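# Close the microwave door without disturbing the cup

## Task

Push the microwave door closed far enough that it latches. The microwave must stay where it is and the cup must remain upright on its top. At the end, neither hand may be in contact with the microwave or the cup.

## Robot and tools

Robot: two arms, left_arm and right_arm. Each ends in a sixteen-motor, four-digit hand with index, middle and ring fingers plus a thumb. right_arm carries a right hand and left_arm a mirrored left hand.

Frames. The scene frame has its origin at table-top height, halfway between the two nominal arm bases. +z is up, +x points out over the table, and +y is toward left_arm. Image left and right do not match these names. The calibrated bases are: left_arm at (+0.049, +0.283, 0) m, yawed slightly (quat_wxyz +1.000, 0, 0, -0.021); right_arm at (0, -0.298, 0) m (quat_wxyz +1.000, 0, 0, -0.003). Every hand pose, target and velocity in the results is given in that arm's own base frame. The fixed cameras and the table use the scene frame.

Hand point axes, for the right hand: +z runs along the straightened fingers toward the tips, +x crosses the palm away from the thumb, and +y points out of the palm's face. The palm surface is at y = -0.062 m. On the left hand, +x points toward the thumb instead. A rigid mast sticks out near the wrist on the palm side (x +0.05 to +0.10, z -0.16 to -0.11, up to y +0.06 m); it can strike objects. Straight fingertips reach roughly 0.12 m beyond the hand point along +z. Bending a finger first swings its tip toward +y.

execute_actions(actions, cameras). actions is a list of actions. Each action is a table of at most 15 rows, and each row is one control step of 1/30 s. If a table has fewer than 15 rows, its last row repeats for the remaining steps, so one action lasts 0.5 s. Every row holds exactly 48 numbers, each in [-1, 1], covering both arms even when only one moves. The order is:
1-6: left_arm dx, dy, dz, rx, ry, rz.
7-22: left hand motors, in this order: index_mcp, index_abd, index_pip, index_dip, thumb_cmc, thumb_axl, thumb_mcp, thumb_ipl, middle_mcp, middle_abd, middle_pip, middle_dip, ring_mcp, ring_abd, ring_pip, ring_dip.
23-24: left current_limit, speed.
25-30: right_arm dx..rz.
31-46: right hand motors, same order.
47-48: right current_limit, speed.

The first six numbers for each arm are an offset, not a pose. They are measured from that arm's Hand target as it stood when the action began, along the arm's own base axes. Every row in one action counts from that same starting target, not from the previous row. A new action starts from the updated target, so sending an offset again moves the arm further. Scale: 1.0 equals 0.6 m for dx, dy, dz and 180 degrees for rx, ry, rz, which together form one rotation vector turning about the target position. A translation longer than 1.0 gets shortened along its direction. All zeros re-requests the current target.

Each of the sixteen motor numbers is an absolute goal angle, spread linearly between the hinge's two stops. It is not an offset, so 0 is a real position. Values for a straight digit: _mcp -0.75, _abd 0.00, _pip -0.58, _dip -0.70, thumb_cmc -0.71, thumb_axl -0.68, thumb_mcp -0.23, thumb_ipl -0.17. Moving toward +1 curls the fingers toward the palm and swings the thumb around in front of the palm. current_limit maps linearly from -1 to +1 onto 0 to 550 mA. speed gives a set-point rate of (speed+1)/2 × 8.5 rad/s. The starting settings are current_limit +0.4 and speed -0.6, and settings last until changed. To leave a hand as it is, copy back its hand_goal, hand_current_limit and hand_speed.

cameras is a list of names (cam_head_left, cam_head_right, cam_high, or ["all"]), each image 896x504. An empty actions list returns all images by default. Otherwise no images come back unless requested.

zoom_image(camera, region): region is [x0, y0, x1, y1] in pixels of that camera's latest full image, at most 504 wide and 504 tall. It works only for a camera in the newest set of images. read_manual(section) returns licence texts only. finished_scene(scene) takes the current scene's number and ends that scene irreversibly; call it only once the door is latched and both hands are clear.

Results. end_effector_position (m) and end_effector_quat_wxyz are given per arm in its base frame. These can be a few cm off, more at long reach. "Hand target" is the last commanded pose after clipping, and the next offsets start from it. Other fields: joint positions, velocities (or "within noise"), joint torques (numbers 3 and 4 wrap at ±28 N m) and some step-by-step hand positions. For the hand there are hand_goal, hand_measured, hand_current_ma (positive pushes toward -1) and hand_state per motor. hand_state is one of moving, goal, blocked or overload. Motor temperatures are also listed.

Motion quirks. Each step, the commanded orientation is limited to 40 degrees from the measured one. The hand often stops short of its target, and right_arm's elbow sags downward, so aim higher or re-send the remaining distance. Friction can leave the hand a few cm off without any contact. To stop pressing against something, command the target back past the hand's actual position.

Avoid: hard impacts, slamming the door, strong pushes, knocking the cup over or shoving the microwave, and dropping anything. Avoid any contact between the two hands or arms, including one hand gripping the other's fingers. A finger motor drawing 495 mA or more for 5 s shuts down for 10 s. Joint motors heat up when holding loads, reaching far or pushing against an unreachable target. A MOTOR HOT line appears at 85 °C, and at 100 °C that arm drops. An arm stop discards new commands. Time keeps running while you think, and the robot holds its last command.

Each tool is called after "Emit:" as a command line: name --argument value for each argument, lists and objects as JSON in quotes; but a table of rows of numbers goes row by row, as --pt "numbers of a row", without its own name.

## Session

Emit:
execute_actions --actions '[]'

Scene clock: 0.00 s.
left_arm: end_effector_position=(+0.4572, -0.1881, +0.2457) hand_goal=(-0.754, +0.000, -0.576, -0.696, -0.714, -0.678, -0.226, -0.168, -0.754, +0.000, -0.576, -0.696, -0.754, +0.000, -0.576, -0.696) hand_measured=(-0.754, +0.000, -0.576, -0.696, -0.714, -0.678, -0.226, -0.168, -0.754, +0.000, -0.576, -0.696, -0.754, +0.000, -0.576, -0.696) hand_current_ma=(+0, +0, +0, +0, +0, +0, +0, +0, +0, +0, +0, +0, +0, +0, +0, +0) hand_state=(goal, overload, goal, goal, goal, goal, goal, goal, goal, goal, goal, goal, goal, goal, goal, goal) hand_current_limit=0.40 hand_speed=-0.60 end_effector_quat_wxyz=(+0.154, +0.855, +0.116, +0.481) | right_arm: end_effector_position=(+0.0600, +0.3842, +0.3718) hand_goal=(-0.754, +0.000, -0.576, -0.696, -0.714, -0.678, -0.226, -0.168, -0.754, +0.000, -0.576, -0.696, -0.754, +0.000, -0.576, -0.696) hand_measured=(-0.754, +0.000, -0.576, -0.696, -0.714, -0.678, -0.226, -0.168, -0.754, +0.000, -0.576, -0.696, -0.754, +0.000, -0.576, -0.696) hand_current_ma=(+0, +0, +0, +0, +0, +0, +0, +0, +0, +0, +0, +0, +0, +0, +0, +0) hand_state=(goal, goal, goal, goal, goal, goal, goal, goal, goal, goal, goal, goal, goal, goal, goal, goal) hand_current_limit=0.40 hand_speed=-0.60 end_effector_quat_wxyz=(+0.366, +0.168, +0.754, +0.519)
Joint positions: left_arm=[-0.3 1.083 0.595 -0.027 -0.109 1.065] | right_arm=[1.849 0.861 0.564 -0.122 1.074 -0.022]
Joint velocities: within noise
Joint torques (N m): no reading
Motor temperatures (°C): left_arm=[24 32 28 25 24 24] | right_arm=[27 28 33 24 25 22]
Heat: left arm: hottest shoulder 32 °C; right arm: hottest elbow 33 °C.
Hand target: left_arm +0.4641, -0.1902, +0.2659; +0.161, +0.845, +0.116, +0.496 | right_arm +0.0595, +0.3860, +0.3891; +0.359, +0.177, +0.747, +0.531

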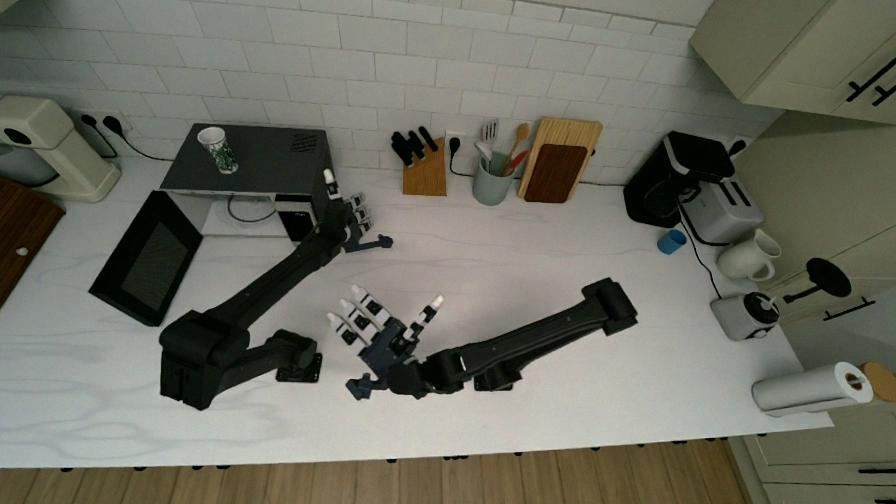

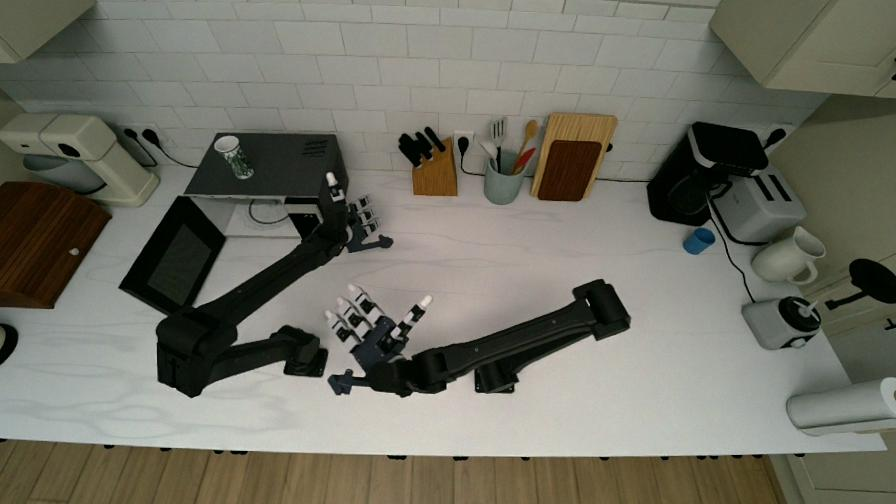

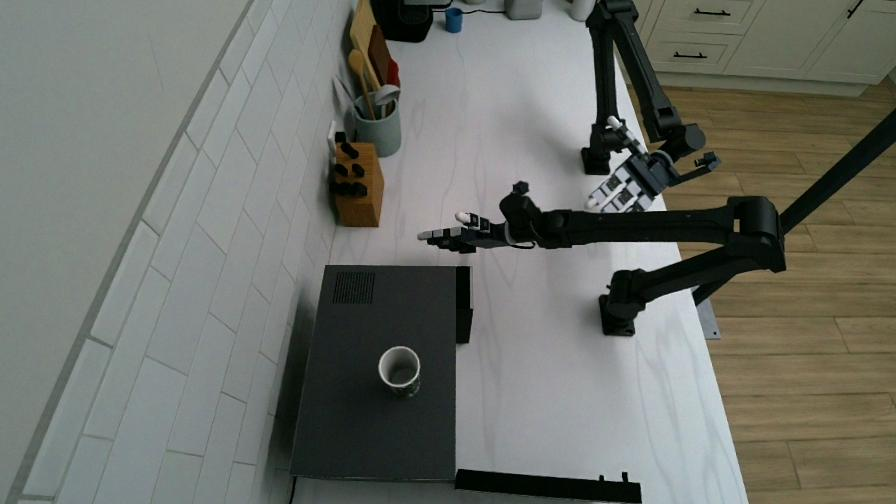

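Emit:
zoom_image --camera "cam_high" --region '[420, 250, 680, 504]'

Scaled by 1.938 from the camera's 896x504 image, which has a finer 1280x720 frame.

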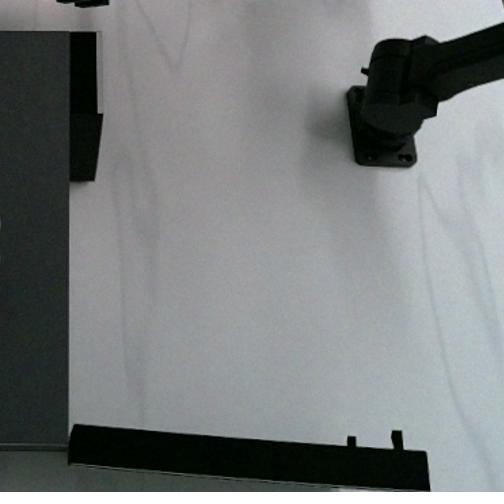

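Emit:
execute_actions --actions '[[[-0.083,0,0.133,-0.0164,0.117,0.0603,0.479,0,-0.576,-0.696,-0.714,-0.678,-0.226,-0.168,0.479,0,-0.576,-0.696,0.479,0,-0.576,-0.696,0.4,-0.6,0.06,-0.12,0,0,0,0,-0.754,0,-0.576,-0.696,-0.714,-0.678,-0.226,-0.168,-0.754,0,-0.576,-0.696,-0.754,0,-0.576,-0.696,0.4,-0.6]],[[-0.067,0.1,0.1,-0.0164,0.117,0.0603,0.479,0,-0.576,-0.696,-0.714,-0.678,-0.226,-0.168,0.479,0,-0.576,-0.696,0.479,0,-0.576,-0.696,0.4,-0.6,0.091,-0.085,0,0,0,0,-0.754,0,-0.576,-0.696,-0.714,-0.678,-0.226,-0.168,-0.754,0,-0.576,-0.696,-0.754,0,-0.576,-0.696,0.4,-0.6]],[[0,0.167,0.05,-0.0164,0.117,0.0603,0.479,0,-0.576,-0.696,-0.714,-0.678,-0.226,-0.168,0.479,0,-0.576,-0.696,0.479,0,-0.576,-0.696,0.4,-0.6,0.091,-0.085,0,0,0,0,-0.754,0,-0.576,-0.696,-0.714,-0.678,-0.226,-0.168,-0.754,0,-0.576,-0.696,-0.754,0,-0.576,-0.696,0.4,-0.6]]]' --cameras '["cam_high"]'

Scene clock: 109.60 s.
left_arm: end_effector_position=(+0.3696, -0.0324, +0.4072) hand_goal=(+0.478, +0.000, -0.576, -0.696, -0.714, -0.678, -0.226, -0.168, +0.478, +0.000, -0.576, -0.696, +0.478, +0.000, -0.576, -0.696) hand_measured=(+0.460, +0.142, -0.576, -0.696, -0.716, -0.678, -0.224, -0.168, +0.462, +0.002, -0.576, -0.696, +0.464, +0.002, -0.576, -0.696) hand_current_ma=(-51, +0, -1, +0, -3, +1, +7, +0, -45, +1, -1, +0, -41, +2, -1, +0) hand_state=(goal, overload, goal, goal, goal, goal, goal, goal, goal, goal, goal, goal, goal, goal, goal, goal) hand_current_limit=0.40 hand_speed=-0.60 end_effector_quat_wxyz=(+0.069, +0.889, +0.438, +0.119) | right_arm: end_effector_position=(+0.2023, +0.2109, +0.3957) hand_goal=(-0.754, +0.000, -0.576, -0.696, -0.714, -0.678, -0.226, -0.168, -0.754, +0.000, -0.576, -0.696, -0.754, +0.000, -0.576, -0.696) hand_measured=(-0.762, +0.002, -0.576, -0.696, -0.722, -0.678, -0.226, -0.168, -0.762, +0.002, -0.576, -0.696, -0.762, +0.002, -0.576, -0.696) hand_current_ma=(-18, +2, -1, +0, -16, +1, +0, +0, -19, +2, -1, +0, -19, +2, -1, +0) hand_state=(goal, goal, goal, goal, goal, goal, goal, goal, goal, goal, goal, goal, goal, goal, goal, goal) hand_current_limit=0.40 hand_speed=-0.60 end_effector_quat_wxyz=(+0.358, +0.182, +0.743, +0.536)
Joint positions: left_arm=[0.02 0.984 1.358 -1.67 0.023 0.672] | right_arm=[0.853 0.179 0.408 -0.4 0.11 -0.329]
Joint torques (N m): left_arm=[0.56 -3.02 12.49 0.7 0.33 0.04] | right_arm=[-0.38 3.31 8.31 2.85 -0.08 -0.14]
Motor temperatures (°C): left_arm=[24 32 39 26 23 24] | right_arm=[27 28 47 25 26 22]
Heat: left arm: hottest elbow 39 °C; right arm: hottest elbow 47 °C.
Hand target: left_arm +0.3741, -0.0299, +0.4354; +0.000, +0.899, +0.438, +0.000 | right_arm +0.2046, +0.2121, +0.3892; +0.359, +0.177, +0.747, +0.531
Off the commanded pose: left_arm 0.029 m, 16 deg | right_arm 0.007 m, 1 deg.
joint sent to its limit (left arm) — joint 4 (wrist pitch), lower limit. The joint targets are off in orientation, not in position.
Step readings (end_effector_position of left_arm | right_arm):
0: (+0.4572, -0.1881, +0.2457) | (+0.0600, +0.3842, +0.3718)
1: (+0.4570, -0.1875, +0.2450) | (+0.0599, +0.3841, +0.3720)
2: (+0.4551, -0.1850, +0.2426) | (+0.0602, +0.3834, +0.3726)
4: (+0.4415, -0.1804, +0.2397) | (+0.0659, +0.3729, +0.3754)
8: (+0.4059, -0.1809, +0.2684) | (+0.0877, +0.3332, +0.3896)
15: (+0.4017, -0.1845, +0.3285) | (+0.0951, +0.3145, +0.3990)
16: (+0.4022, -0.1842, +0.3300) | (+0.0948, +0.3150, +0.3975)
17: (+0.3990, -0.1825, +0.3280) | (+0.0953, +0.3161, +0.3946)
19: (+0.3864, -0.1739, +0.3243) | (+0.1045, +0.3090, +0.3878)
23: (+0.3666, -0.1475, +0.3450) | (+0.1355, +0.2748, +0.3900)
30: (+0.3642, -0.1329, +0.3921) | (+0.1487, +0.2626, +0.3969)
31: (+0.3647, -0.1329, +0.3919) | (+0.1490, +0.2634, +0.3960)
32: (+0.3633, -0.1315, +0.3899) | (+0.1490, +0.2648, +0.3944)
34: (+0.3628, -0.1124, +0.3859) | (+0.1579, +0.2574, +0.3910)
38: (+0.3667, -0.0481, +0.3927) | (+0.1866, +0.2232, +0.3942)
45: (+0.3674, -0.0298, +0.4114) | (+0.2015, +0.2107, +0.3961)
Images, in order (width x height): cam_high 896x504.

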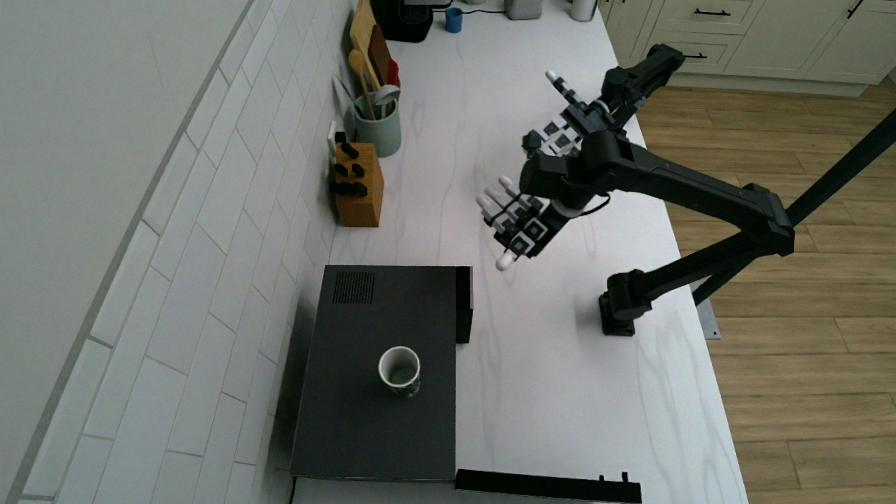

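Emit:
execute_actions --actions '[[[-0.0482,0.2069,-0.005,0,0,0,0.479,0,-0.576,-0.696,-0.714,-0.678,-0.226,-0.168,0.479,0,-0.576,-0.696,0.479,0,-0.576,-0.696,0.4,-0.6,0.091,-0.085,0,0,0,0,-0.754,0,-0.576,-0.696,-0.714,-0.678,-0.226,-0.168,-0.754,0,-0.576,-0.696,-0.754,0,-0.576,-0.696,0.4,-0.6]],[[-0.0482,0.2069,-0.005,0,0,0,0.479,0,-0.576,-0.696,-0.714,-0.678,-0.226,-0.168,0.479,0,-0.576,-0.696,0.479,0,-0.576,-0.696,0.4,-0.6,0,0,0,0,0,0,-0.754,0,-0.576,-0.696,-0.714,-0.678,-0.226,-0.168,-0.754,0,-0.576,-0.696,-0.754,0,-0.576,-0.696,0.4,-0.6]],[[-0.0482,0.2069,-0.005,0,0,0,0.479,0,-0.576,-0.696,-0.714,-0.678,-0.226,-0.168,0.479,0,-0.576,-0.696,0.479,0,-0.576,-0.696,0.4,-0.6,0,0,0,0,0,0,-0.754,0,-0.576,-0.696,-0.714,-0.678,-0.226,-0.168,-0.754,0,-0.576,-0.696,-0.754,0,-0.576,-0.696,0.4,-0.6]],[[-0.0482,0.2069,-0.005,0,0,0,0.479,0,-0.576,-0.696,-0.714,-0.678,-0.226,-0.168,0.479,0,-0.576,-0.696,0.479,0,-0.576,-0.696,0.4,-0.6,0,0,0,0,0,0,-0.754,0,-0.576,-0.696,-0.714,-0.678,-0.226,-0.168,-0.754,0,-0.576,-0.696,-0.754,0,-0.576,-0.696,0.4,-0.6]],[[-0.0482,0.2069,-0.005,0,0,0,0.479,0,-0.576,-0.696,-0.714,-0.678,-0.226,-0.168,0.479,0,-0.576,-0.696,0.479,0,-0.576,-0.696,0.4,-0.6,0,0,0,0,0,0,-0.754,0,-0.576,-0.696,-0.714,-0.678,-0.226,-0.168,-0.754,0,-0.576,-0.696,-0.754,0,-0.576,-0.696,0.4,-0.6]],[[0,0,-0.133,0,0,0,0.479,0,-0.576,-0.696,-0.714,-0.678,-0.226,-0.168,0.479,0,-0.576,-0.696,0.479,0,-0.576,-0.696,0.4,-0.6,0,0,0,0,0,0,-0.754,0,-0.576,-0.696,-0.714,-0.678,-0.226,-0.168,-0.754,0,-0.576,-0.696,-0.754,0,-0.576,-0.696,0.4,-0.6]],[[0,0,-0.133,0,0,0,0.479,0,-0.576,-0.696,-0.714,-0.678,-0.226,-0.168,0.479,0,-0.576,-0.696,0.479,0,-0.576,-0.696,0.4,-0.6,0,0,0,0,0,0,-0.754,0,-0.576,-0.696,-0.714,-0.678,-0.226,-0.168,-0.754,0,-0.576,-0.696,-0.754,0,-0.576,-0.696,0.4,-0.6]],[[0,0,-0.133,0,0,0,0.479,0,-0.576,-0.696,-0.714,-0.678,-0.226,-0.168,0.479,0,-0.576,-0.696,0.479,0,-0.576,-0.696,0.4,-0.6,0,0,0,0,0,0,-0.754,0,-0.576,-0.696,-0.714,-0.678,-0.226,-0.168,-0.754,0,-0.576,-0.696,-0.754,0,-0.576,-0.696,0.4,-0.6]]]' --cameras '["cam_high", "cam_head_right"]'

Scene clock: 138.17 s.
left_arm: end_effector_position=(+0.2240, +0.5918, +0.1776) hand_goal=(+0.478, +0.000, -0.576, -0.696, -0.714, -0.678, -0.226, -0.168, +0.478, +0.000, -0.576, -0.696, +0.478, +0.000, -0.576, -0.696) hand_measured=(+0.460, +0.146, -0.576, -0.696, -0.714, -0.678, -0.222, -0.168, +0.462, +0.002, -0.576, -0.696, +0.464, +0.002, -0.576, -0.696) hand_current_ma=(-49, +0, -1, +0, +0, +1, +10, +0, -43, +2, -1, +0, -39, +2, -1, +0) hand_state=(goal, overload, goal, goal, goal, goal, goal, goal, goal, goal, goal, goal, goal, goal, goal, goal) hand_current_limit=0.40 hand_speed=-0.60 end_effector_quat_wxyz=(+0.007, +0.895, +0.447, -0.004) | right_arm: end_effector_position=(+0.2562, +0.1617, +0.3863) hand_goal=(-0.754, +0.000, -0.576, -0.696, -0.714, -0.678, -0.226, -0.168, -0.754, +0.000, -0.576, -0.696, -0.754, +0.000, -0.576, -0.696) hand_measured=(-0.762, +0.002, -0.576, -0.696, -0.722, -0.678, -0.226, -0.168, -0.762, +0.002, -0.576, -0.696, -0.762, +0.002, -0.576, -0.696) hand_current_ma=(-19, +3, -1, +0, -16, +1, +1, +0, -20, +2, -1, +0, -20, +3, -1, +0) hand_state=(goal, goal, goal, goal, goal, goal, goal, goal, goal, goal, goal, goal, goal, goal, goal, goal) hand_current_limit=0.40 hand_speed=-0.60 end_effector_quat_wxyz=(+0.351, +0.181, +0.749, +0.531)
Joint positions: left_arm=[1.348 2.07 2.056 -1.572 0.002 1.992] | right_arm=[0.23 0.279 0.408 -0.346 -0.509 -0.455]
Joint torques (N m): left_arm=[-1.26 -20.78 7.57 0.43 0.27 0.06] | right_arm=[-0.38 3.66 9.24 3.52 -0.23 -0.15]
Heat: left arm: hottest elbow 42 °C; right arm: hottest elbow 47 °C.
Hand target: left_arm +0.2295, +0.5907, +0.1811; +0.000, +0.899, +0.438, +0.000 | right_arm +0.2592, +0.1611, +0.3891; +0.359, +0.177, +0.747, +0.531
Off the commanded pose: left_arm 0.007 m, 2 deg | right_arm 0.004 m, 1 deg.
Step readings (end_effector_position of left_arm | right_arm):
0: (+0.3696, -0.0324, +0.4072) | (+0.2023, +0.2109, +0.3957)
1: (+0.3696, -0.0319, +0.4072) | (+0.2021, +0.2112, +0.3957)
2: (+0.3692, -0.0285, +0.4075) | (+0.2009, +0.2124, +0.3956)
4: (+0.3674, +0.0003, +0.4089) | (+0.2094, +0.2038, +0.3957)
8: (+0.3520, +0.0758, +0.4124) | (+0.2378, +0.1676, +0.3958)
15: (+0.3416, +0.0953, +0.4097) | (+0.2544, +0.1579, +0.3895)
16: (+0.3414, +0.0951, +0.4088) | (+0.2557, +0.1585, +0.3882)
17: (+0.3404, +0.0974, +0.4081) | (+0.2566, +0.1590, +0.3872)
19: (+0.3327, +0.1245, +0.4070) | (+0.2577, +0.1598, +0.3859)
23: (+0.3098, +0.1983, +0.4038) | (+0.2572, +0.1608, +0.3859)
30: (+0.3109, +0.2223, +0.3950) | (+0.2563, +0.1613, +0.3865)
31: (+0.3111, +0.2221, +0.3951) | (+0.2563, +0.1614, +0.3864)
32: (+0.3104, +0.2241, +0.3967) | (+0.2563, +0.1614, +0.3864)
34: (+0.3057, +0.2468, +0.4054) | (+0.2562, +0.1615, +0.3864)
38: (+0.2822, +0.3157, +0.4106) | (+0.2562, +0.1616, +0.3863)
45: (+0.2799, +0.3441, +0.3861) | (+0.2562, +0.1616, +0.3863)
46: (+0.2806, +0.3439, +0.3864) | (+0.2562, +0.1617, +0.3863)
47: (+0.2812, +0.3466, +0.3888) | (+0.2562, +0.1617, +0.3863)
49: (+0.2812, +0.3682, +0.4022) | (+0.2562, +0.1617, +0.3863)
53: (+0.2605, +0.4292, +0.4132) | (+0.2562, +0.1617, +0.3863)
60: (+0.2471, +0.4666, +0.3838) | (+0.2562, +0.1617, +0.3863)
61: (+0.2484, +0.4674, +0.3829) | (+0.2562, +0.1617, +0.3863)
62: (+0.2494, +0.4718, +0.3846) | (+0.2562, +0.1617, +0.3863)
64: (+0.2535, +0.4949, +0.3982) | (+0.2562, +0.1617, +0.3863)
68: (+0.2400, +0.5468, +0.4103) | (+0.2562, +0.1617, +0.3863)
75: (+0.2170, +0.5886, +0.3848) | (+0.2562, +0.1617, +0.3863)
76: (+0.2178, +0.5896, +0.3822) | (+0.2562, +0.1617, +0.3863)
77: (+0.2182, +0.5902, +0.3793) | (+0.2562, +0.1617, +0.3863)
79: (+0.2196, +0.5906, +0.3739) | (+0.2562, +0.1617, +0.3863)
83: (+0.2237, +0.5915, +0.3625) | (+0.2562, +0.1617, +0.3863)
90: (+0.2268, +0.5929, +0.3455) | (+0.2562, +0.1617, +0.3863)
91: (+0.2266, +0.5929, +0.3440) | (+0.2562, +0.1617, +0.3863)
92: (+0.2258, +0.5927, +0.3408) | (+0.2562, +0.1617, +0.3863)
94: (+0.2238, +0.5907, +0.3307) | (+0.2562, +0.1617, +0.3863)
98: (+0.2229, +0.5906, +0.2978) | (+0.2562, +0.1617, +0.3863)
105: (+0.2242, +0.5954, +0.2513) | (+0.2562, +0.1617, +0.3863)
106: (+0.2241, +0.5953, +0.2490) | (+0.2562, +0.1617, +0.3863)
107: (+0.2239, +0.5950, +0.2448) | (+0.2562, +0.1617, +0.3863)
109: (+0.2234, +0.5939, +0.2335) | (+0.2562, +0.1617, +0.3863)
113: (+0.2226, +0.5896, +0.2018) | (+0.2562, +0.1617, +0.3863)
120: (+0.2239, +0.5913, +0.1777) | (+0.2562, +0.1617, +0.3863)
Images, in order (width x height): cam_head_right 896x504, cam_high 896x504.

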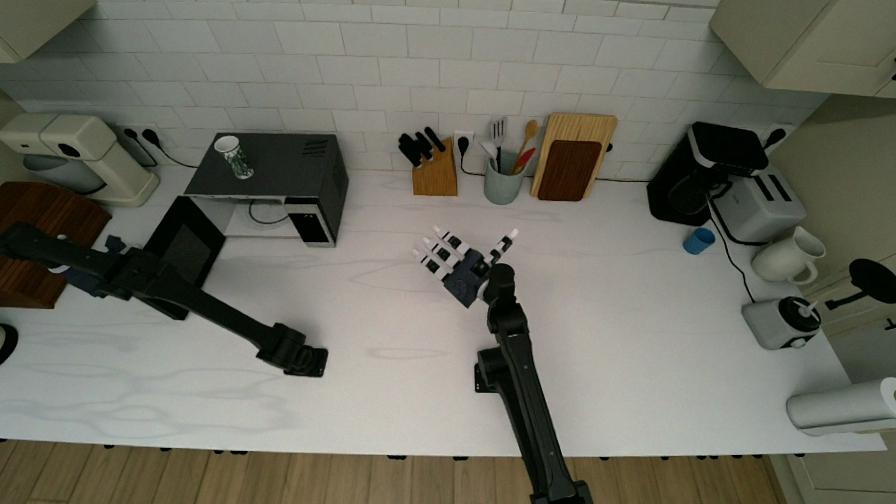

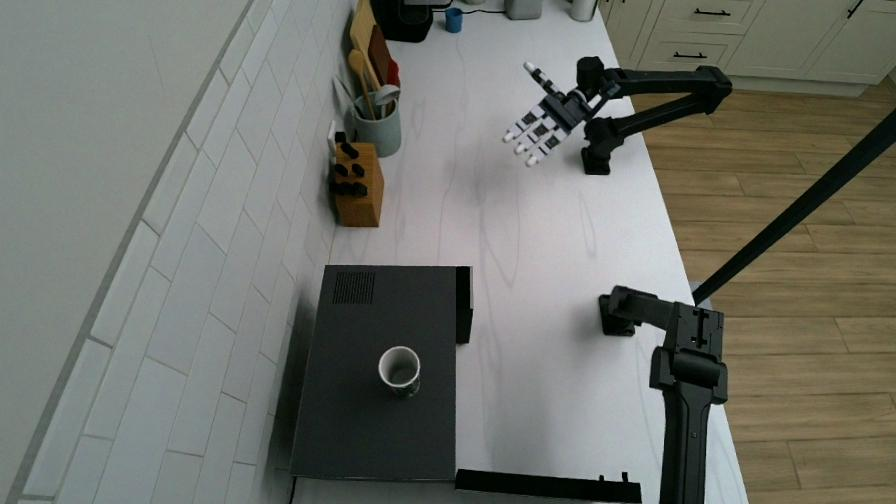

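Emit:
execute_actions --actions '[[[0.0147,-0.0977,0,0,0,0,0.479,0,-0.576,-0.696,-0.714,-0.678,-0.226,-0.168,0.479,0,-0.576,-0.696,0.479,0,-0.576,-0.696,0.4,-0.6,0,0,0,0,0,0,-0.754,0,-0.576,-0.696,-0.714,-0.678,-0.226,-0.168,-0.754,0,-0.576,-0.696,-0.754,0,-0.576,-0.696,0.4,-0.6]],[[-0.007,-0.06,0,0,0,0,0.479,0,-0.576,-0.696,-0.714,-0.678,-0.226,-0.168,0.479,0,-0.576,-0.696,0.479,0,-0.576,-0.696,0.4,-0.6,0,0,0,0,0,0,-0.754,0,-0.576,-0.696,-0.714,-0.678,-0.226,-0.168,-0.754,0,-0.576,-0.696,-0.754,0,-0.576,-0.696,0.4,-0.6]],[[-0.007,-0.06,0,0,0,0,0.479,0,-0.576,-0.696,-0.714,-0.678,-0.226,-0.168,0.479,0,-0.576,-0.696,0.479,0,-0.576,-0.696,0.4,-0.6,0,0,0,0,0,0,-0.754,0,-0.576,-0.696,-0.714,-0.678,-0.226,-0.168,-0.754,0,-0.576,-0.696,-0.754,0,-0.576,-0.696,0.4,-0.6]],[[0.012,-0.069,0,0,0,0,0.479,0,-0.576,-0.696,-0.714,-0.678,-0.226,-0.168,0.479,0,-0.576,-0.696,0.479,0,-0.576,-0.696,0.4,-0.6,0,0,0,0,0,0,-0.754,0,-0.576,-0.696,-0.714,-0.678,-0.226,-0.168,-0.754,0,-0.576,-0.696,-0.754,0,-0.576,-0.696,0.4,-0.6]],[[0.012,-0.069,0,0,0,0,0.479,0,-0.576,-0.696,-0.714,-0.678,-0.226,-0.168,0.479,0,-0.576,-0.696,0.479,0,-0.576,-0.696,0.4,-0.6,0,0,0,0,0,0,-0.754,0,-0.576,-0.696,-0.714,-0.678,-0.226,-0.168,-0.754,0,-0.576,-0.696,-0.754,0,-0.576,-0.696,0.4,-0.6]],[[0.029,-0.0744,0,0,0,0.0415,0.479,0,-0.576,-0.696,-0.714,-0.678,-0.226,-0.168,0.479,0,-0.576,-0.696,0.479,0,-0.576,-0.696,0.4,-0.6,0,0,0,0,0,0,-0.754,0,-0.576,-0.696,-0.714,-0.678,-0.226,-0.168,-0.754,0,-0.576,-0.696,-0.754,0,-0.576,-0.696,0.4,-0.6]],[[0.029,-0.0744,0,0,0,0.0415,0.479,0,-0.576,-0.696,-0.714,-0.678,-0.226,-0.168,0.479,0,-0.576,-0.696,0.479,0,-0.576,-0.696,0.4,-0.6,0,0,0,0,0,0,-0.754,0,-0.576,-0.696,-0.714,-0.678,-0.226,-0.168,-0.754,0,-0.576,-0.696,-0.754,0,-0.576,-0.696,0.4,-0.6]]]' --cameras '["cam_high"]'

Scene clock: 158.47 s.
left_arm: end_effector_position=(+0.2787, +0.2935, +0.1800) hand_goal=(+0.478, +0.000, -0.576, -0.696, -0.714, -0.678, -0.226, -0.168, +0.478, +0.000, -0.576, -0.696, +0.478, +0.000, -0.576, -0.696) hand_measured=(+0.456, +0.148, -0.582, -0.700, -0.714, -0.678, -0.222, -0.168, +0.470, -0.002, -0.578, -0.696, +0.472, -0.004, -0.576, -0.694) hand_current_ma=(-68, +0, -15, -7, +0, +1, +11, +0, -22, -5, -2, +1, -15, -6, +0, +1) hand_state=(blocked, overload, goal, goal, goal, goal, goal, goal, goal, goal, goal, goal, goal, goal, goal, goal) hand_current_limit=0.40 hand_speed=-0.60 end_effector_quat_wxyz=(+0.000, +0.835, +0.550, +0.000) | right_arm: end_effector_position=(+0.2562, +0.1617, +0.3863) hand_goal=(-0.754, +0.000, -0.576, -0.696, -0.714, -0.678, -0.226, -0.168, -0.754, +0.000, -0.576, -0.696, -0.754, +0.000, -0.576, -0.696) hand_measured=(-0.762, +0.002, -0.576, -0.696, -0.722, -0.678, -0.226, -0.168, -0.762, +0.002, -0.576, -0.696, -0.762, +0.002, -0.576, -0.696) hand_current_ma=(-19, +3, -1, +0, -16, +1, +1, +0, -20, +2, -1, +0, -20, +3, -1, +0) hand_state=(goal, goal, goal, goal, goal, goal, goal, goal, goal, goal, goal, goal, goal, goal, goal, goal) hand_current_limit=0.40 hand_speed=-0.60 end_effector_quat_wxyz=(+0.351, +0.181, +0.749, +0.531)
Joint positions: left_arm=[1.013 1.309 1.081 -1.343 0 1.419] | right_arm=[0.23 0.279 0.408 -0.346 -0.509 -0.455]
Joint torques (N m): left_arm=[-1.38 -9.35 6.89 0.09 0.38 -0.18] | right_arm=[-0.38 3.66 9.24 3.51 -0.24 -0.15]
Heat: left arm: hottest elbow 39 °C; right arm: hottest elbow 47 °C.
Hand target: left_arm +0.2791, +0.2880, +0.1812; +0.000, +0.834, +0.551, +0.000 | right_arm +0.2592, +0.1611, +0.3891; +0.359, +0.177, +0.747, +0.531
Off the commanded pose: left_arm 0.006 m, 0 deg | right_arm 0.004 m, 1 deg.
Step readings (end_effector_position of left_arm | right_arm):
0: (+0.2240, +0.5918, +0.1776) | (+0.2562, +0.1617, +0.3863)
1: (+0.2239, +0.5914, +0.1769) | (+0.2562, +0.1617, +0.3863)
2: (+0.2240, +0.5888, +0.1746) | (+0.2562, +0.1617, +0.3863)
4: (+0.2224, +0.5738, +0.1672) | (+0.2562, +0.1617, +0.3863)
8: (+0.2204, +0.5478, +0.1603) | (+0.2562, +0.1617, +0.3863)
15: (+0.2303, +0.5362, +0.1724) | (+0.2562, +0.1617, +0.3863)
16: (+0.2312, +0.5356, +0.1732) | (+0.2562, +0.1617, +0.3863)
17: (+0.2317, +0.5339, +0.1727) | (+0.2562, +0.1617, +0.3863)
19: (+0.2298, +0.5267, +0.1706) | (+0.2562, +0.1617, +0.3863)
23: (+0.2275, +0.5075, +0.1703) | (+0.2562, +0.1617, +0.3863)
30: (+0.2291, +0.5009, +0.1734) | (+0.2562, +0.1617, +0.3863)
31: (+0.2291, +0.5005, +0.1730) | (+0.2562, +0.1617, +0.3863)
32: (+0.2292, +0.4983, +0.1717) | (+0.2562, +0.1617, +0.3863)
34: (+0.2274, +0.4916, +0.1686) | (+0.2562, +0.1617, +0.3863)
38: (+0.2243, +0.4725, +0.1699) | (+0.2562, +0.1617, +0.3863)
45: (+0.2258, +0.4662, +0.1763) | (+0.2562, +0.1617, +0.3863)
46: (+0.2256, +0.4656, +0.1758) | (+0.2562, +0.1617, +0.3863)
47: (+0.2254, +0.4637, +0.1743) | (+0.2562, +0.1617, +0.3863)
49: (+0.2242, +0.4564, +0.1709) | (+0.2562, +0.1617, +0.3863)
53: (+0.2257, +0.4343, +0.1712) | (+0.2562, +0.1617, +0.3863)
60: (+0.2349, +0.4229, +0.1772) | (+0.2562, +0.1617, +0.3863)
61: (+0.2349, +0.4223, +0.1766) | (+0.2562, +0.1617, +0.3863)
62: (+0.2355, +0.4205, +0.1754) | (+0.2562, +0.1617, +0.3863)
64: (+0.2337, +0.4136, +0.1723) | (+0.2562, +0.1617, +0.3863)
68: (+0.2339, +0.3916, +0.1720) | (+0.2562, +0.1617, +0.3863)
75: (+0.2420, +0.3821, +0.1783) | (+0.2562, +0.1617, +0.3863)
76: (+0.2420, +0.3817, +0.1779) | (+0.2562, +0.1617, +0.3863)
77: (+0.2427, +0.3793, +0.1763) | (+0.2562, +0.1617, +0.3863)
79: (+0.2414, +0.3708, +0.1727) | (+0.2562, +0.1617, +0.3863)
83: (+0.2473, +0.3455, +0.1724) | (+0.2562, +0.1617, +0.3863)
90: (+0.2600, +0.3348, +0.1797) | (+0.2562, +0.1617, +0.3863)
91: (+0.2600, +0.3346, +0.1791) | (+0.2562, +0.1617, +0.3863)
92: (+0.2608, +0.3323, +0.1777) | (+0.2562, +0.1617, +0.3863)
94: (+0.2595, +0.3246, +0.1740) | (+0.2562, +0.1617, +0.3863)
98: (+0.2663, +0.3013, +0.1741) | (+0.2562, +0.1617, +0.3863)
105: (+0.2782, +0.2913, +0.1800) | (+0.2562, +0.1617, +0.3863)
Images, in order (width x height): cam_high 896x504.

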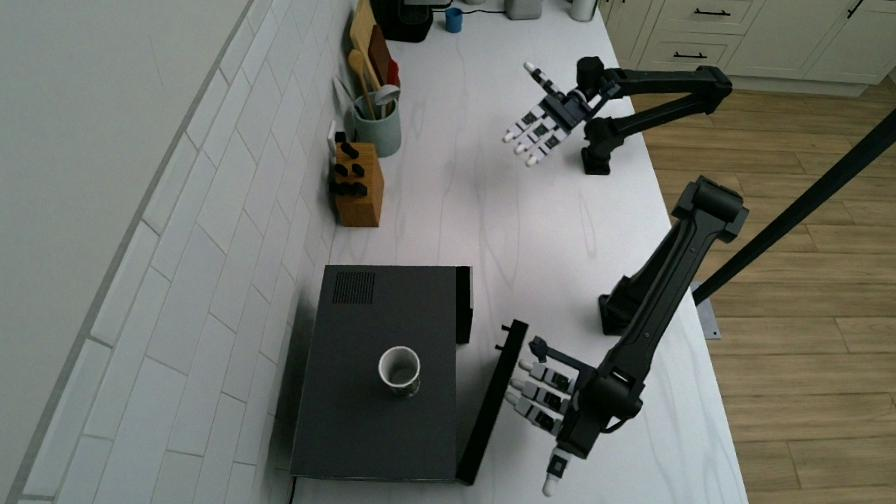

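Emit:
execute_actions --actions '[[[0.0356,-0.0518,0,0,0,0.047,0.479,0,-0.576,-0.696,-0.714,-0.678,-0.226,-0.168,0.479,0,-0.576,-0.696,0.479,0,-0.576,-0.696,0.7,-0.6,0,0,0,0,0,0,-0.754,0,-0.576,-0.696,-0.714,-0.678,-0.226,-0.168,-0.754,0,-0.576,-0.696,-0.754,0,-0.576,-0.696,0.4,-0.6]],[[0.0356,-0.0518,0,0,0,0.047,0.479,0,-0.576,-0.696,-0.714,-0.678,-0.226,-0.168,0.479,0,-0.576,-0.696,0.479,0,-0.576,-0.696,0.7,-0.6,0,0,0,0,0,0,-0.754,0,-0.576,-0.696,-0.714,-0.678,-0.226,-0.168,-0.754,0,-0.576,-0.696,-0.754,0,-0.576,-0.696,0.4,-0.6]],[[0.0465,-0.0562,0,0,0,0.05,0.479,0,-0.576,-0.696,-0.714,-0.678,-0.226,-0.168,0.479,0,-0.576,-0.696,0.479,0,-0.576,-0.696,0.7,-0.6,0,0,0,0,0,0,-0.754,0,-0.576,-0.696,-0.714,-0.678,-0.226,-0.168,-0.754,0,-0.576,-0.696,-0.754,0,-0.576,-0.696,0.4,-0.6]],[[0.04,0.003,0.02,0,0,0,0.479,0,-0.576,-0.696,-0.714,-0.678,-0.226,-0.168,0.479,0,-0.576,-0.696,0.479,0,-0.576,-0.696,0.7,-0.6,0,0,0,0,0,0,-0.754,0,-0.576,-0.696,-0.714,-0.678,-0.226,-0.168,-0.754,0,-0.576,-0.696,-0.754,0,-0.576,-0.696,0.4,-0.6]],[[0.05,0.003,0.03,0,0,0,0.479,0,-0.576,-0.696,-0.714,-0.678,-0.226,-0.168,0.479,0,-0.576,-0.696,0.479,0,-0.576,-0.696,0.7,-0.6,0,0,0,0,0,0,-0.754,0,-0.576,-0.696,-0.714,-0.678,-0.226,-0.168,-0.754,0,-0.576,-0.696,-0.754,0,-0.576,-0.696,0.4,-0.6]]]' --cameras '["cam_high"]'

Emit:
zoom_image --camera "cam_high" --region '[420, 240, 580, 500]'

Scene clock: 174.73 s.
left_arm: end_effector_position=(+0.3510, +0.1849, +0.1744) hand_goal=(+0.478, +0.000, -0.576, -0.696, -0.714, -0.678, -0.226, -0.168, +0.478, +0.000, -0.576, -0.696, +0.478, +0.000, -0.576, -0.696) hand_measured=(+0.470, -0.316, -0.578, -0.696, -0.710, -0.678, -0.222, -0.168, +0.470, -0.006, -0.578, -0.694, +0.490, -0.060, -0.560, -0.680) hand_current_ma=(-21, +0, -2, +1, +6, +1, +11, +0, -20, -12, -2, +2, +35, -177, +41, +41) hand_state=(goal, overload, goal, goal, goal, goal, goal, goal, goal, goal, goal, goal, goal, blocked, goal, goal) hand_current_limit=0.70 hand_speed=-0.60 end_effector_quat_wxyz=(-0.026, +0.689, +0.723, -0.054) | right_arm: end_effector_position=(+0.2562, +0.1617, +0.3863) hand_goal=(-0.754, +0.000, -0.576, -0.696, -0.714, -0.678, -0.226, -0.168, -0.754, +0.000, -0.576, -0.696, -0.754, +0.000, -0.576, -0.696) hand_measured=(-0.762, +0.002, -0.576, -0.696, -0.722, -0.678, -0.226, -0.168, -0.762, +0.002, -0.576, -0.696, -0.762, +0.002, -0.576, -0.696) hand_current_ma=(-19, +3, -1, +0, -16, +1, +1, +0, -20, +2, -1, +0, -20, +3, -1, +0) hand_state=(goal, goal, goal, goal, goal, goal, goal, goal, goal, goal, goal, goal, goal, goal, goal, goal) hand_current_limit=0.40 hand_speed=-0.60 end_effector_quat_wxyz=(+0.351, +0.181, +0.749, +0.531)
Joint positions: left_arm=[0.524 1.251 1.038 -1.477 -0.02 0.475] | right_arm=[0.23 0.279 0.408 -0.346 -0.509 -0.455]
Joint torques (N m): left_arm=[-3.49 -5.01 15.08 2.1 1.09 -0.45] | right_arm=[-0.44 3.66 9.24 3.52 -0.24 -0.15]
Heat: left arm: hottest elbow 37 °C; right arm: hottest elbow 48 °C.
Hand target: left_arm +0.4036, +0.1957, +0.2111; +0.000, +0.690, +0.724, +0.000 | right_arm +0.2592, +0.1611, +0.3891; +0.359, +0.177, +0.747, +0.531
Off the commanded pose: left_arm 0.065 m, 7 deg | right_arm 0.004 m, 1 deg.
Step readings (end_effector_position of left_arm | right_arm):
0: (+0.2787, +0.2936, +0.1800) | (+0.2562, +0.1617, +0.3863)
1: (+0.2787, +0.2934, +0.1797) | (+0.2562, +0.1617, +0.3863)
2: (+0.2793, +0.2925, +0.1789) | (+0.2562, +0.1617, +0.3863)
4: (+0.2812, +0.2867, +0.1766) | (+0.2562, +0.1617, +0.3863)
8: (+0.2899, +0.2684, +0.1770) | (+0.2562, +0.1617, +0.3863)
15: (+0.3006, +0.2597, +0.1794) | (+0.2562, +0.1617, +0.3863)
16: (+0.3008, +0.2599, +0.1794) | (+0.2562, +0.1617, +0.3863)
17: (+0.3020, +0.2592, +0.1790) | (+0.2562, +0.1617, +0.3863)
19: (+0.3041, +0.2543, +0.1774) | (+0.2562, +0.1617, +0.3863)
23: (+0.3138, +0.2347, +0.1779) | (+0.2562, +0.1617, +0.3863)
30: (+0.3226, +0.2266, +0.1796) | (+0.2562, +0.1617, +0.3863)
31: (+0.3228, +0.2270, +0.1796) | (+0.2562, +0.1617, +0.3863)
32: (+0.3241, +0.2267, +0.1794) | (+0.2562, +0.1617, +0.3863)
34: (+0.3286, +0.2214, +0.1789) | (+0.2562, +0.1617, +0.3863)
38: (+0.3387, +0.2015, +0.1773) | (+0.2562, +0.1617, +0.3863)
45: (+0.3369, +0.1960, +0.1759) | (+0.2562, +0.1617, +0.3863)
46: (+0.3368, +0.1956, +0.1757) | (+0.2562, +0.1617, +0.3863)
47: (+0.3365, +0.1950, +0.1755) | (+0.2562, +0.1617, +0.3863)
49: (+0.3360, +0.1928, +0.1742) | (+0.2562, +0.1617, +0.3863)
53: (+0.3353, +0.1890, +0.1689) | (+0.2562, +0.1617, +0.3863)
60: (+0.3344, +0.1881, +0.1663) | (+0.2562, +0.1617, +0.3863)
61: (+0.3344, +0.1880, +0.1664) | (+0.2562, +0.1617, +0.3863)
62: (+0.3346, +0.1877, +0.1666) | (+0.2562, +0.1617, +0.3863)
64: (+0.3364, +0.1867, +0.1679) | (+0.2562, +0.1617, +0.3863)
68: (+0.3457, +0.1848, +0.1707) | (+0.2562, +0.1617, +0.3863)
75: (+0.3510, +0.1849, +0.1743) | (+0.2562, +0.1617, +0.3863)
Images, in order (width x height): cam_high 896x504.

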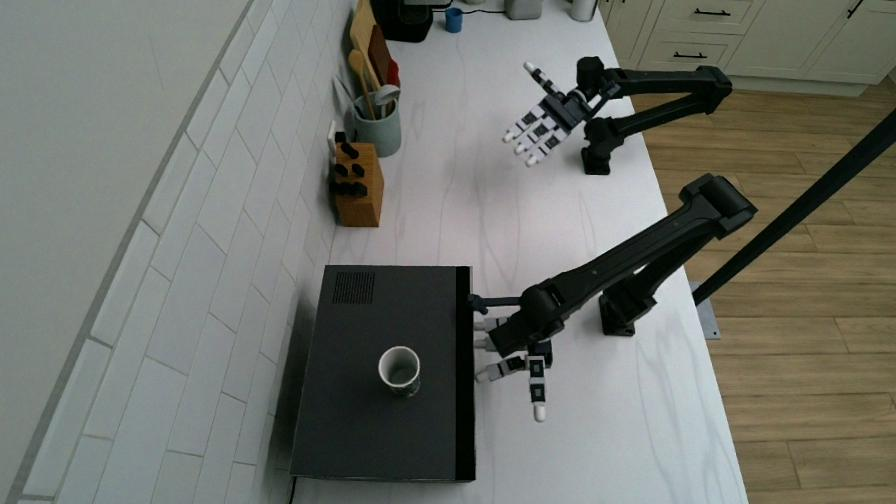

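Scaled by 1.938 from the camera's 896x504 image, which has a finer 1280x720 frame.

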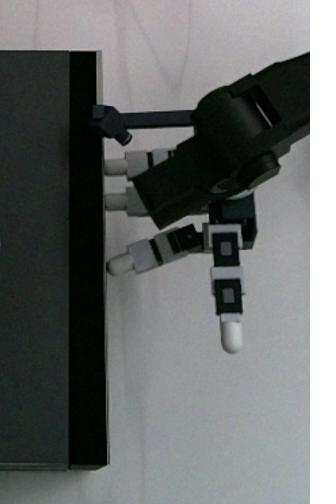

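Emit:
execute_actions --actions '[[[-0.085,-0.006,-0.04,0,0,0,0.479,0,-0.576,-0.696,-0.714,-0.678,-0.226,-0.168,0.479,0,-0.576,-0.696,0.479,0,-0.576,-0.696,0.4,-0.6,0,0,0,0,0,0,-0.754,0,-0.576,-0.696,-0.714,-0.678,-0.226,-0.168,-0.754,0,-0.576,-0.696,-0.754,0,-0.576,-0.696,0.4,-0.6]],[[-0.11,0,0,0,0,0,0.479,0,-0.576,-0.696,-0.714,-0.678,-0.226,-0.168,0.479,0,-0.576,-0.696,0.479,0,-0.576,-0.696,0.4,-0.6,0,0,0,0,0,0,-0.754,0,-0.576,-0.696,-0.714,-0.678,-0.226,-0.168,-0.754,0,-0.576,-0.696,-0.754,0,-0.576,-0.696,0.4,-0.6]]]' --cameras '["cam_high"]'

Emit:
zoom_image --camera "cam_high" --region '[420, 240, 580, 500]'

Scene clock: 184.40 s.
left_arm: end_effector_position=(+0.2920, +0.1934, +0.1901) hand_goal=(+0.478, +0.000, -0.576, -0.696, -0.714, -0.678, -0.226, -0.168, +0.478, +0.000, -0.576, -0.696, +0.478, +0.000, -0.576, -0.696) hand_measured=(+0.470, -0.316, -0.578, -0.696, -0.712, -0.678, -0.222, -0.168, +0.464, +0.000, -0.580, -0.698, +0.462, -0.004, -0.582, -0.700) hand_current_ma=(-21, +0, -2, +1, +2, +1, +11, +0, -38, -1, -7, -2, -47, -6, -13, -6) hand_state=(goal, overload, goal, goal, goal, goal, goal, goal, goal, goal, goal, goal, goal, goal, goal, goal) hand_current_limit=0.40 hand_speed=-0.60 end_effector_quat_wxyz=(-0.001, +0.689, +0.724, +0.007) | right_arm: end_effector_position=(+0.2562, +0.1617, +0.3863) hand_goal=(-0.754, +0.000, -0.576, -0.696, -0.714, -0.678, -0.226, -0.168, -0.754, +0.000, -0.576, -0.696, -0.754, +0.000, -0.576, -0.696) hand_measured=(-0.762, +0.002, -0.576, -0.696, -0.722, -0.678, -0.226, -0.168, -0.762, +0.002, -0.576, -0.696, -0.762, +0.002, -0.576, -0.696) hand_current_ma=(-19, +3, -1, +0, -16, +1, +1, +0, -20, +2, -1, +0, -20, +3, -1, +0) hand_state=(goal, goal, goal, goal, goal, goal, goal, goal, goal, goal, goal, goal, goal, goal, goal, goal) hand_current_limit=0.40 hand_speed=-0.60 end_effector_quat_wxyz=(+0.351, +0.181, +0.749, +0.531)
Joint positions: left_arm=[0.674 1.03 0.89 -1.417 -0.003 0.625] | right_arm=[0.23 0.279 0.408 -0.346 -0.509 -0.455]
Joint torques (N m): left_arm=[0.62 -4.6 7.25 0.09 0.28 0.05] | right_arm=[-0.38 3.66 9.22 3.51 -0.24 -0.15]
Heat: left arm: hottest elbow 41 °C; right arm: hottest elbow 48 °C.
Hand target: left_arm +0.2868, +0.1921, +0.1871; +0.000, +0.690, +0.724, +0.000 | right_arm +0.2592, +0.1611, +0.3891; +0.359, +0.177, +0.747, +0.531
Off the commanded pose: left_arm 0.006 m, 1 deg | right_arm 0.004 m, 1 deg.
Step readings (end_effector_position of left_arm | right_arm):
0: (+0.3509, +0.1849, +0.1742) | (+0.2562, +0.1617, +0.3863)
1: (+0.3509, +0.1849, +0.1742) | (+0.2562, +0.1617, +0.3863)
2: (+0.3508, +0.1850, +0.1748) | (+0.2562, +0.1617, +0.3863)
4: (+0.3504, +0.1862, +0.1769) | (+0.2562, +0.1617, +0.3863)
8: (+0.3501, +0.1889, +0.1817) | (+0.2562, +0.1617, +0.3863)
15: (+0.3501, +0.1896, +0.1825) | (+0.2562, +0.1617, +0.3863)
16: (+0.3494, +0.1895, +0.1820) | (+0.2562, +0.1617, +0.3863)
17: (+0.3470, +0.1900, +0.1811) | (+0.2562, +0.1617, +0.3863)
19: (+0.3335, +0.1891, +0.1780) | (+0.2562, +0.1617, +0.3863)
23: (+0.3010, +0.1927, +0.1801) | (+0.2562, +0.1617, +0.3863)
30: (+0.2918, +0.1953, +0.1902) | (+0.2562, +0.1617, +0.3863)
Images, in order (width x height): cam_high 896x504.

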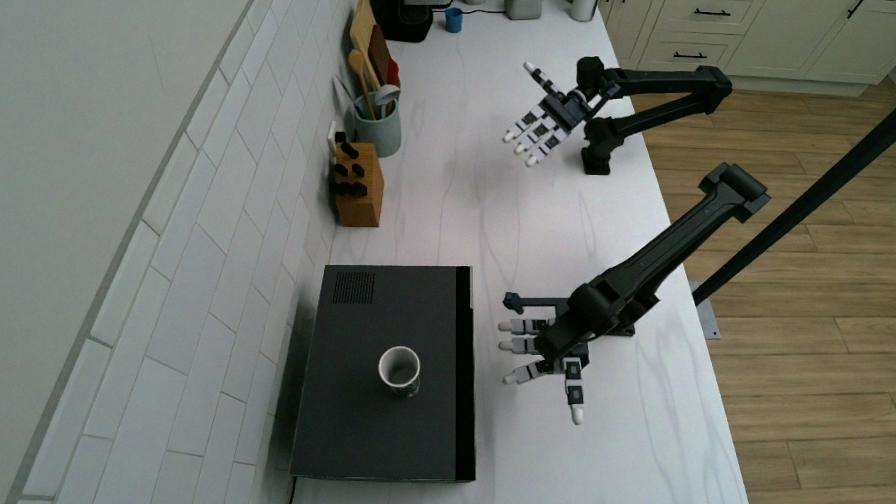

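Scaled by 1.938 from the camera's 896x504 image, which has a finer 1280x720 frame.

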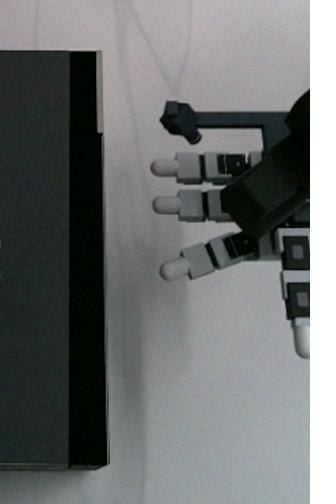

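Emit:
finished_scene --scene 3

The scene is finished: the task was done.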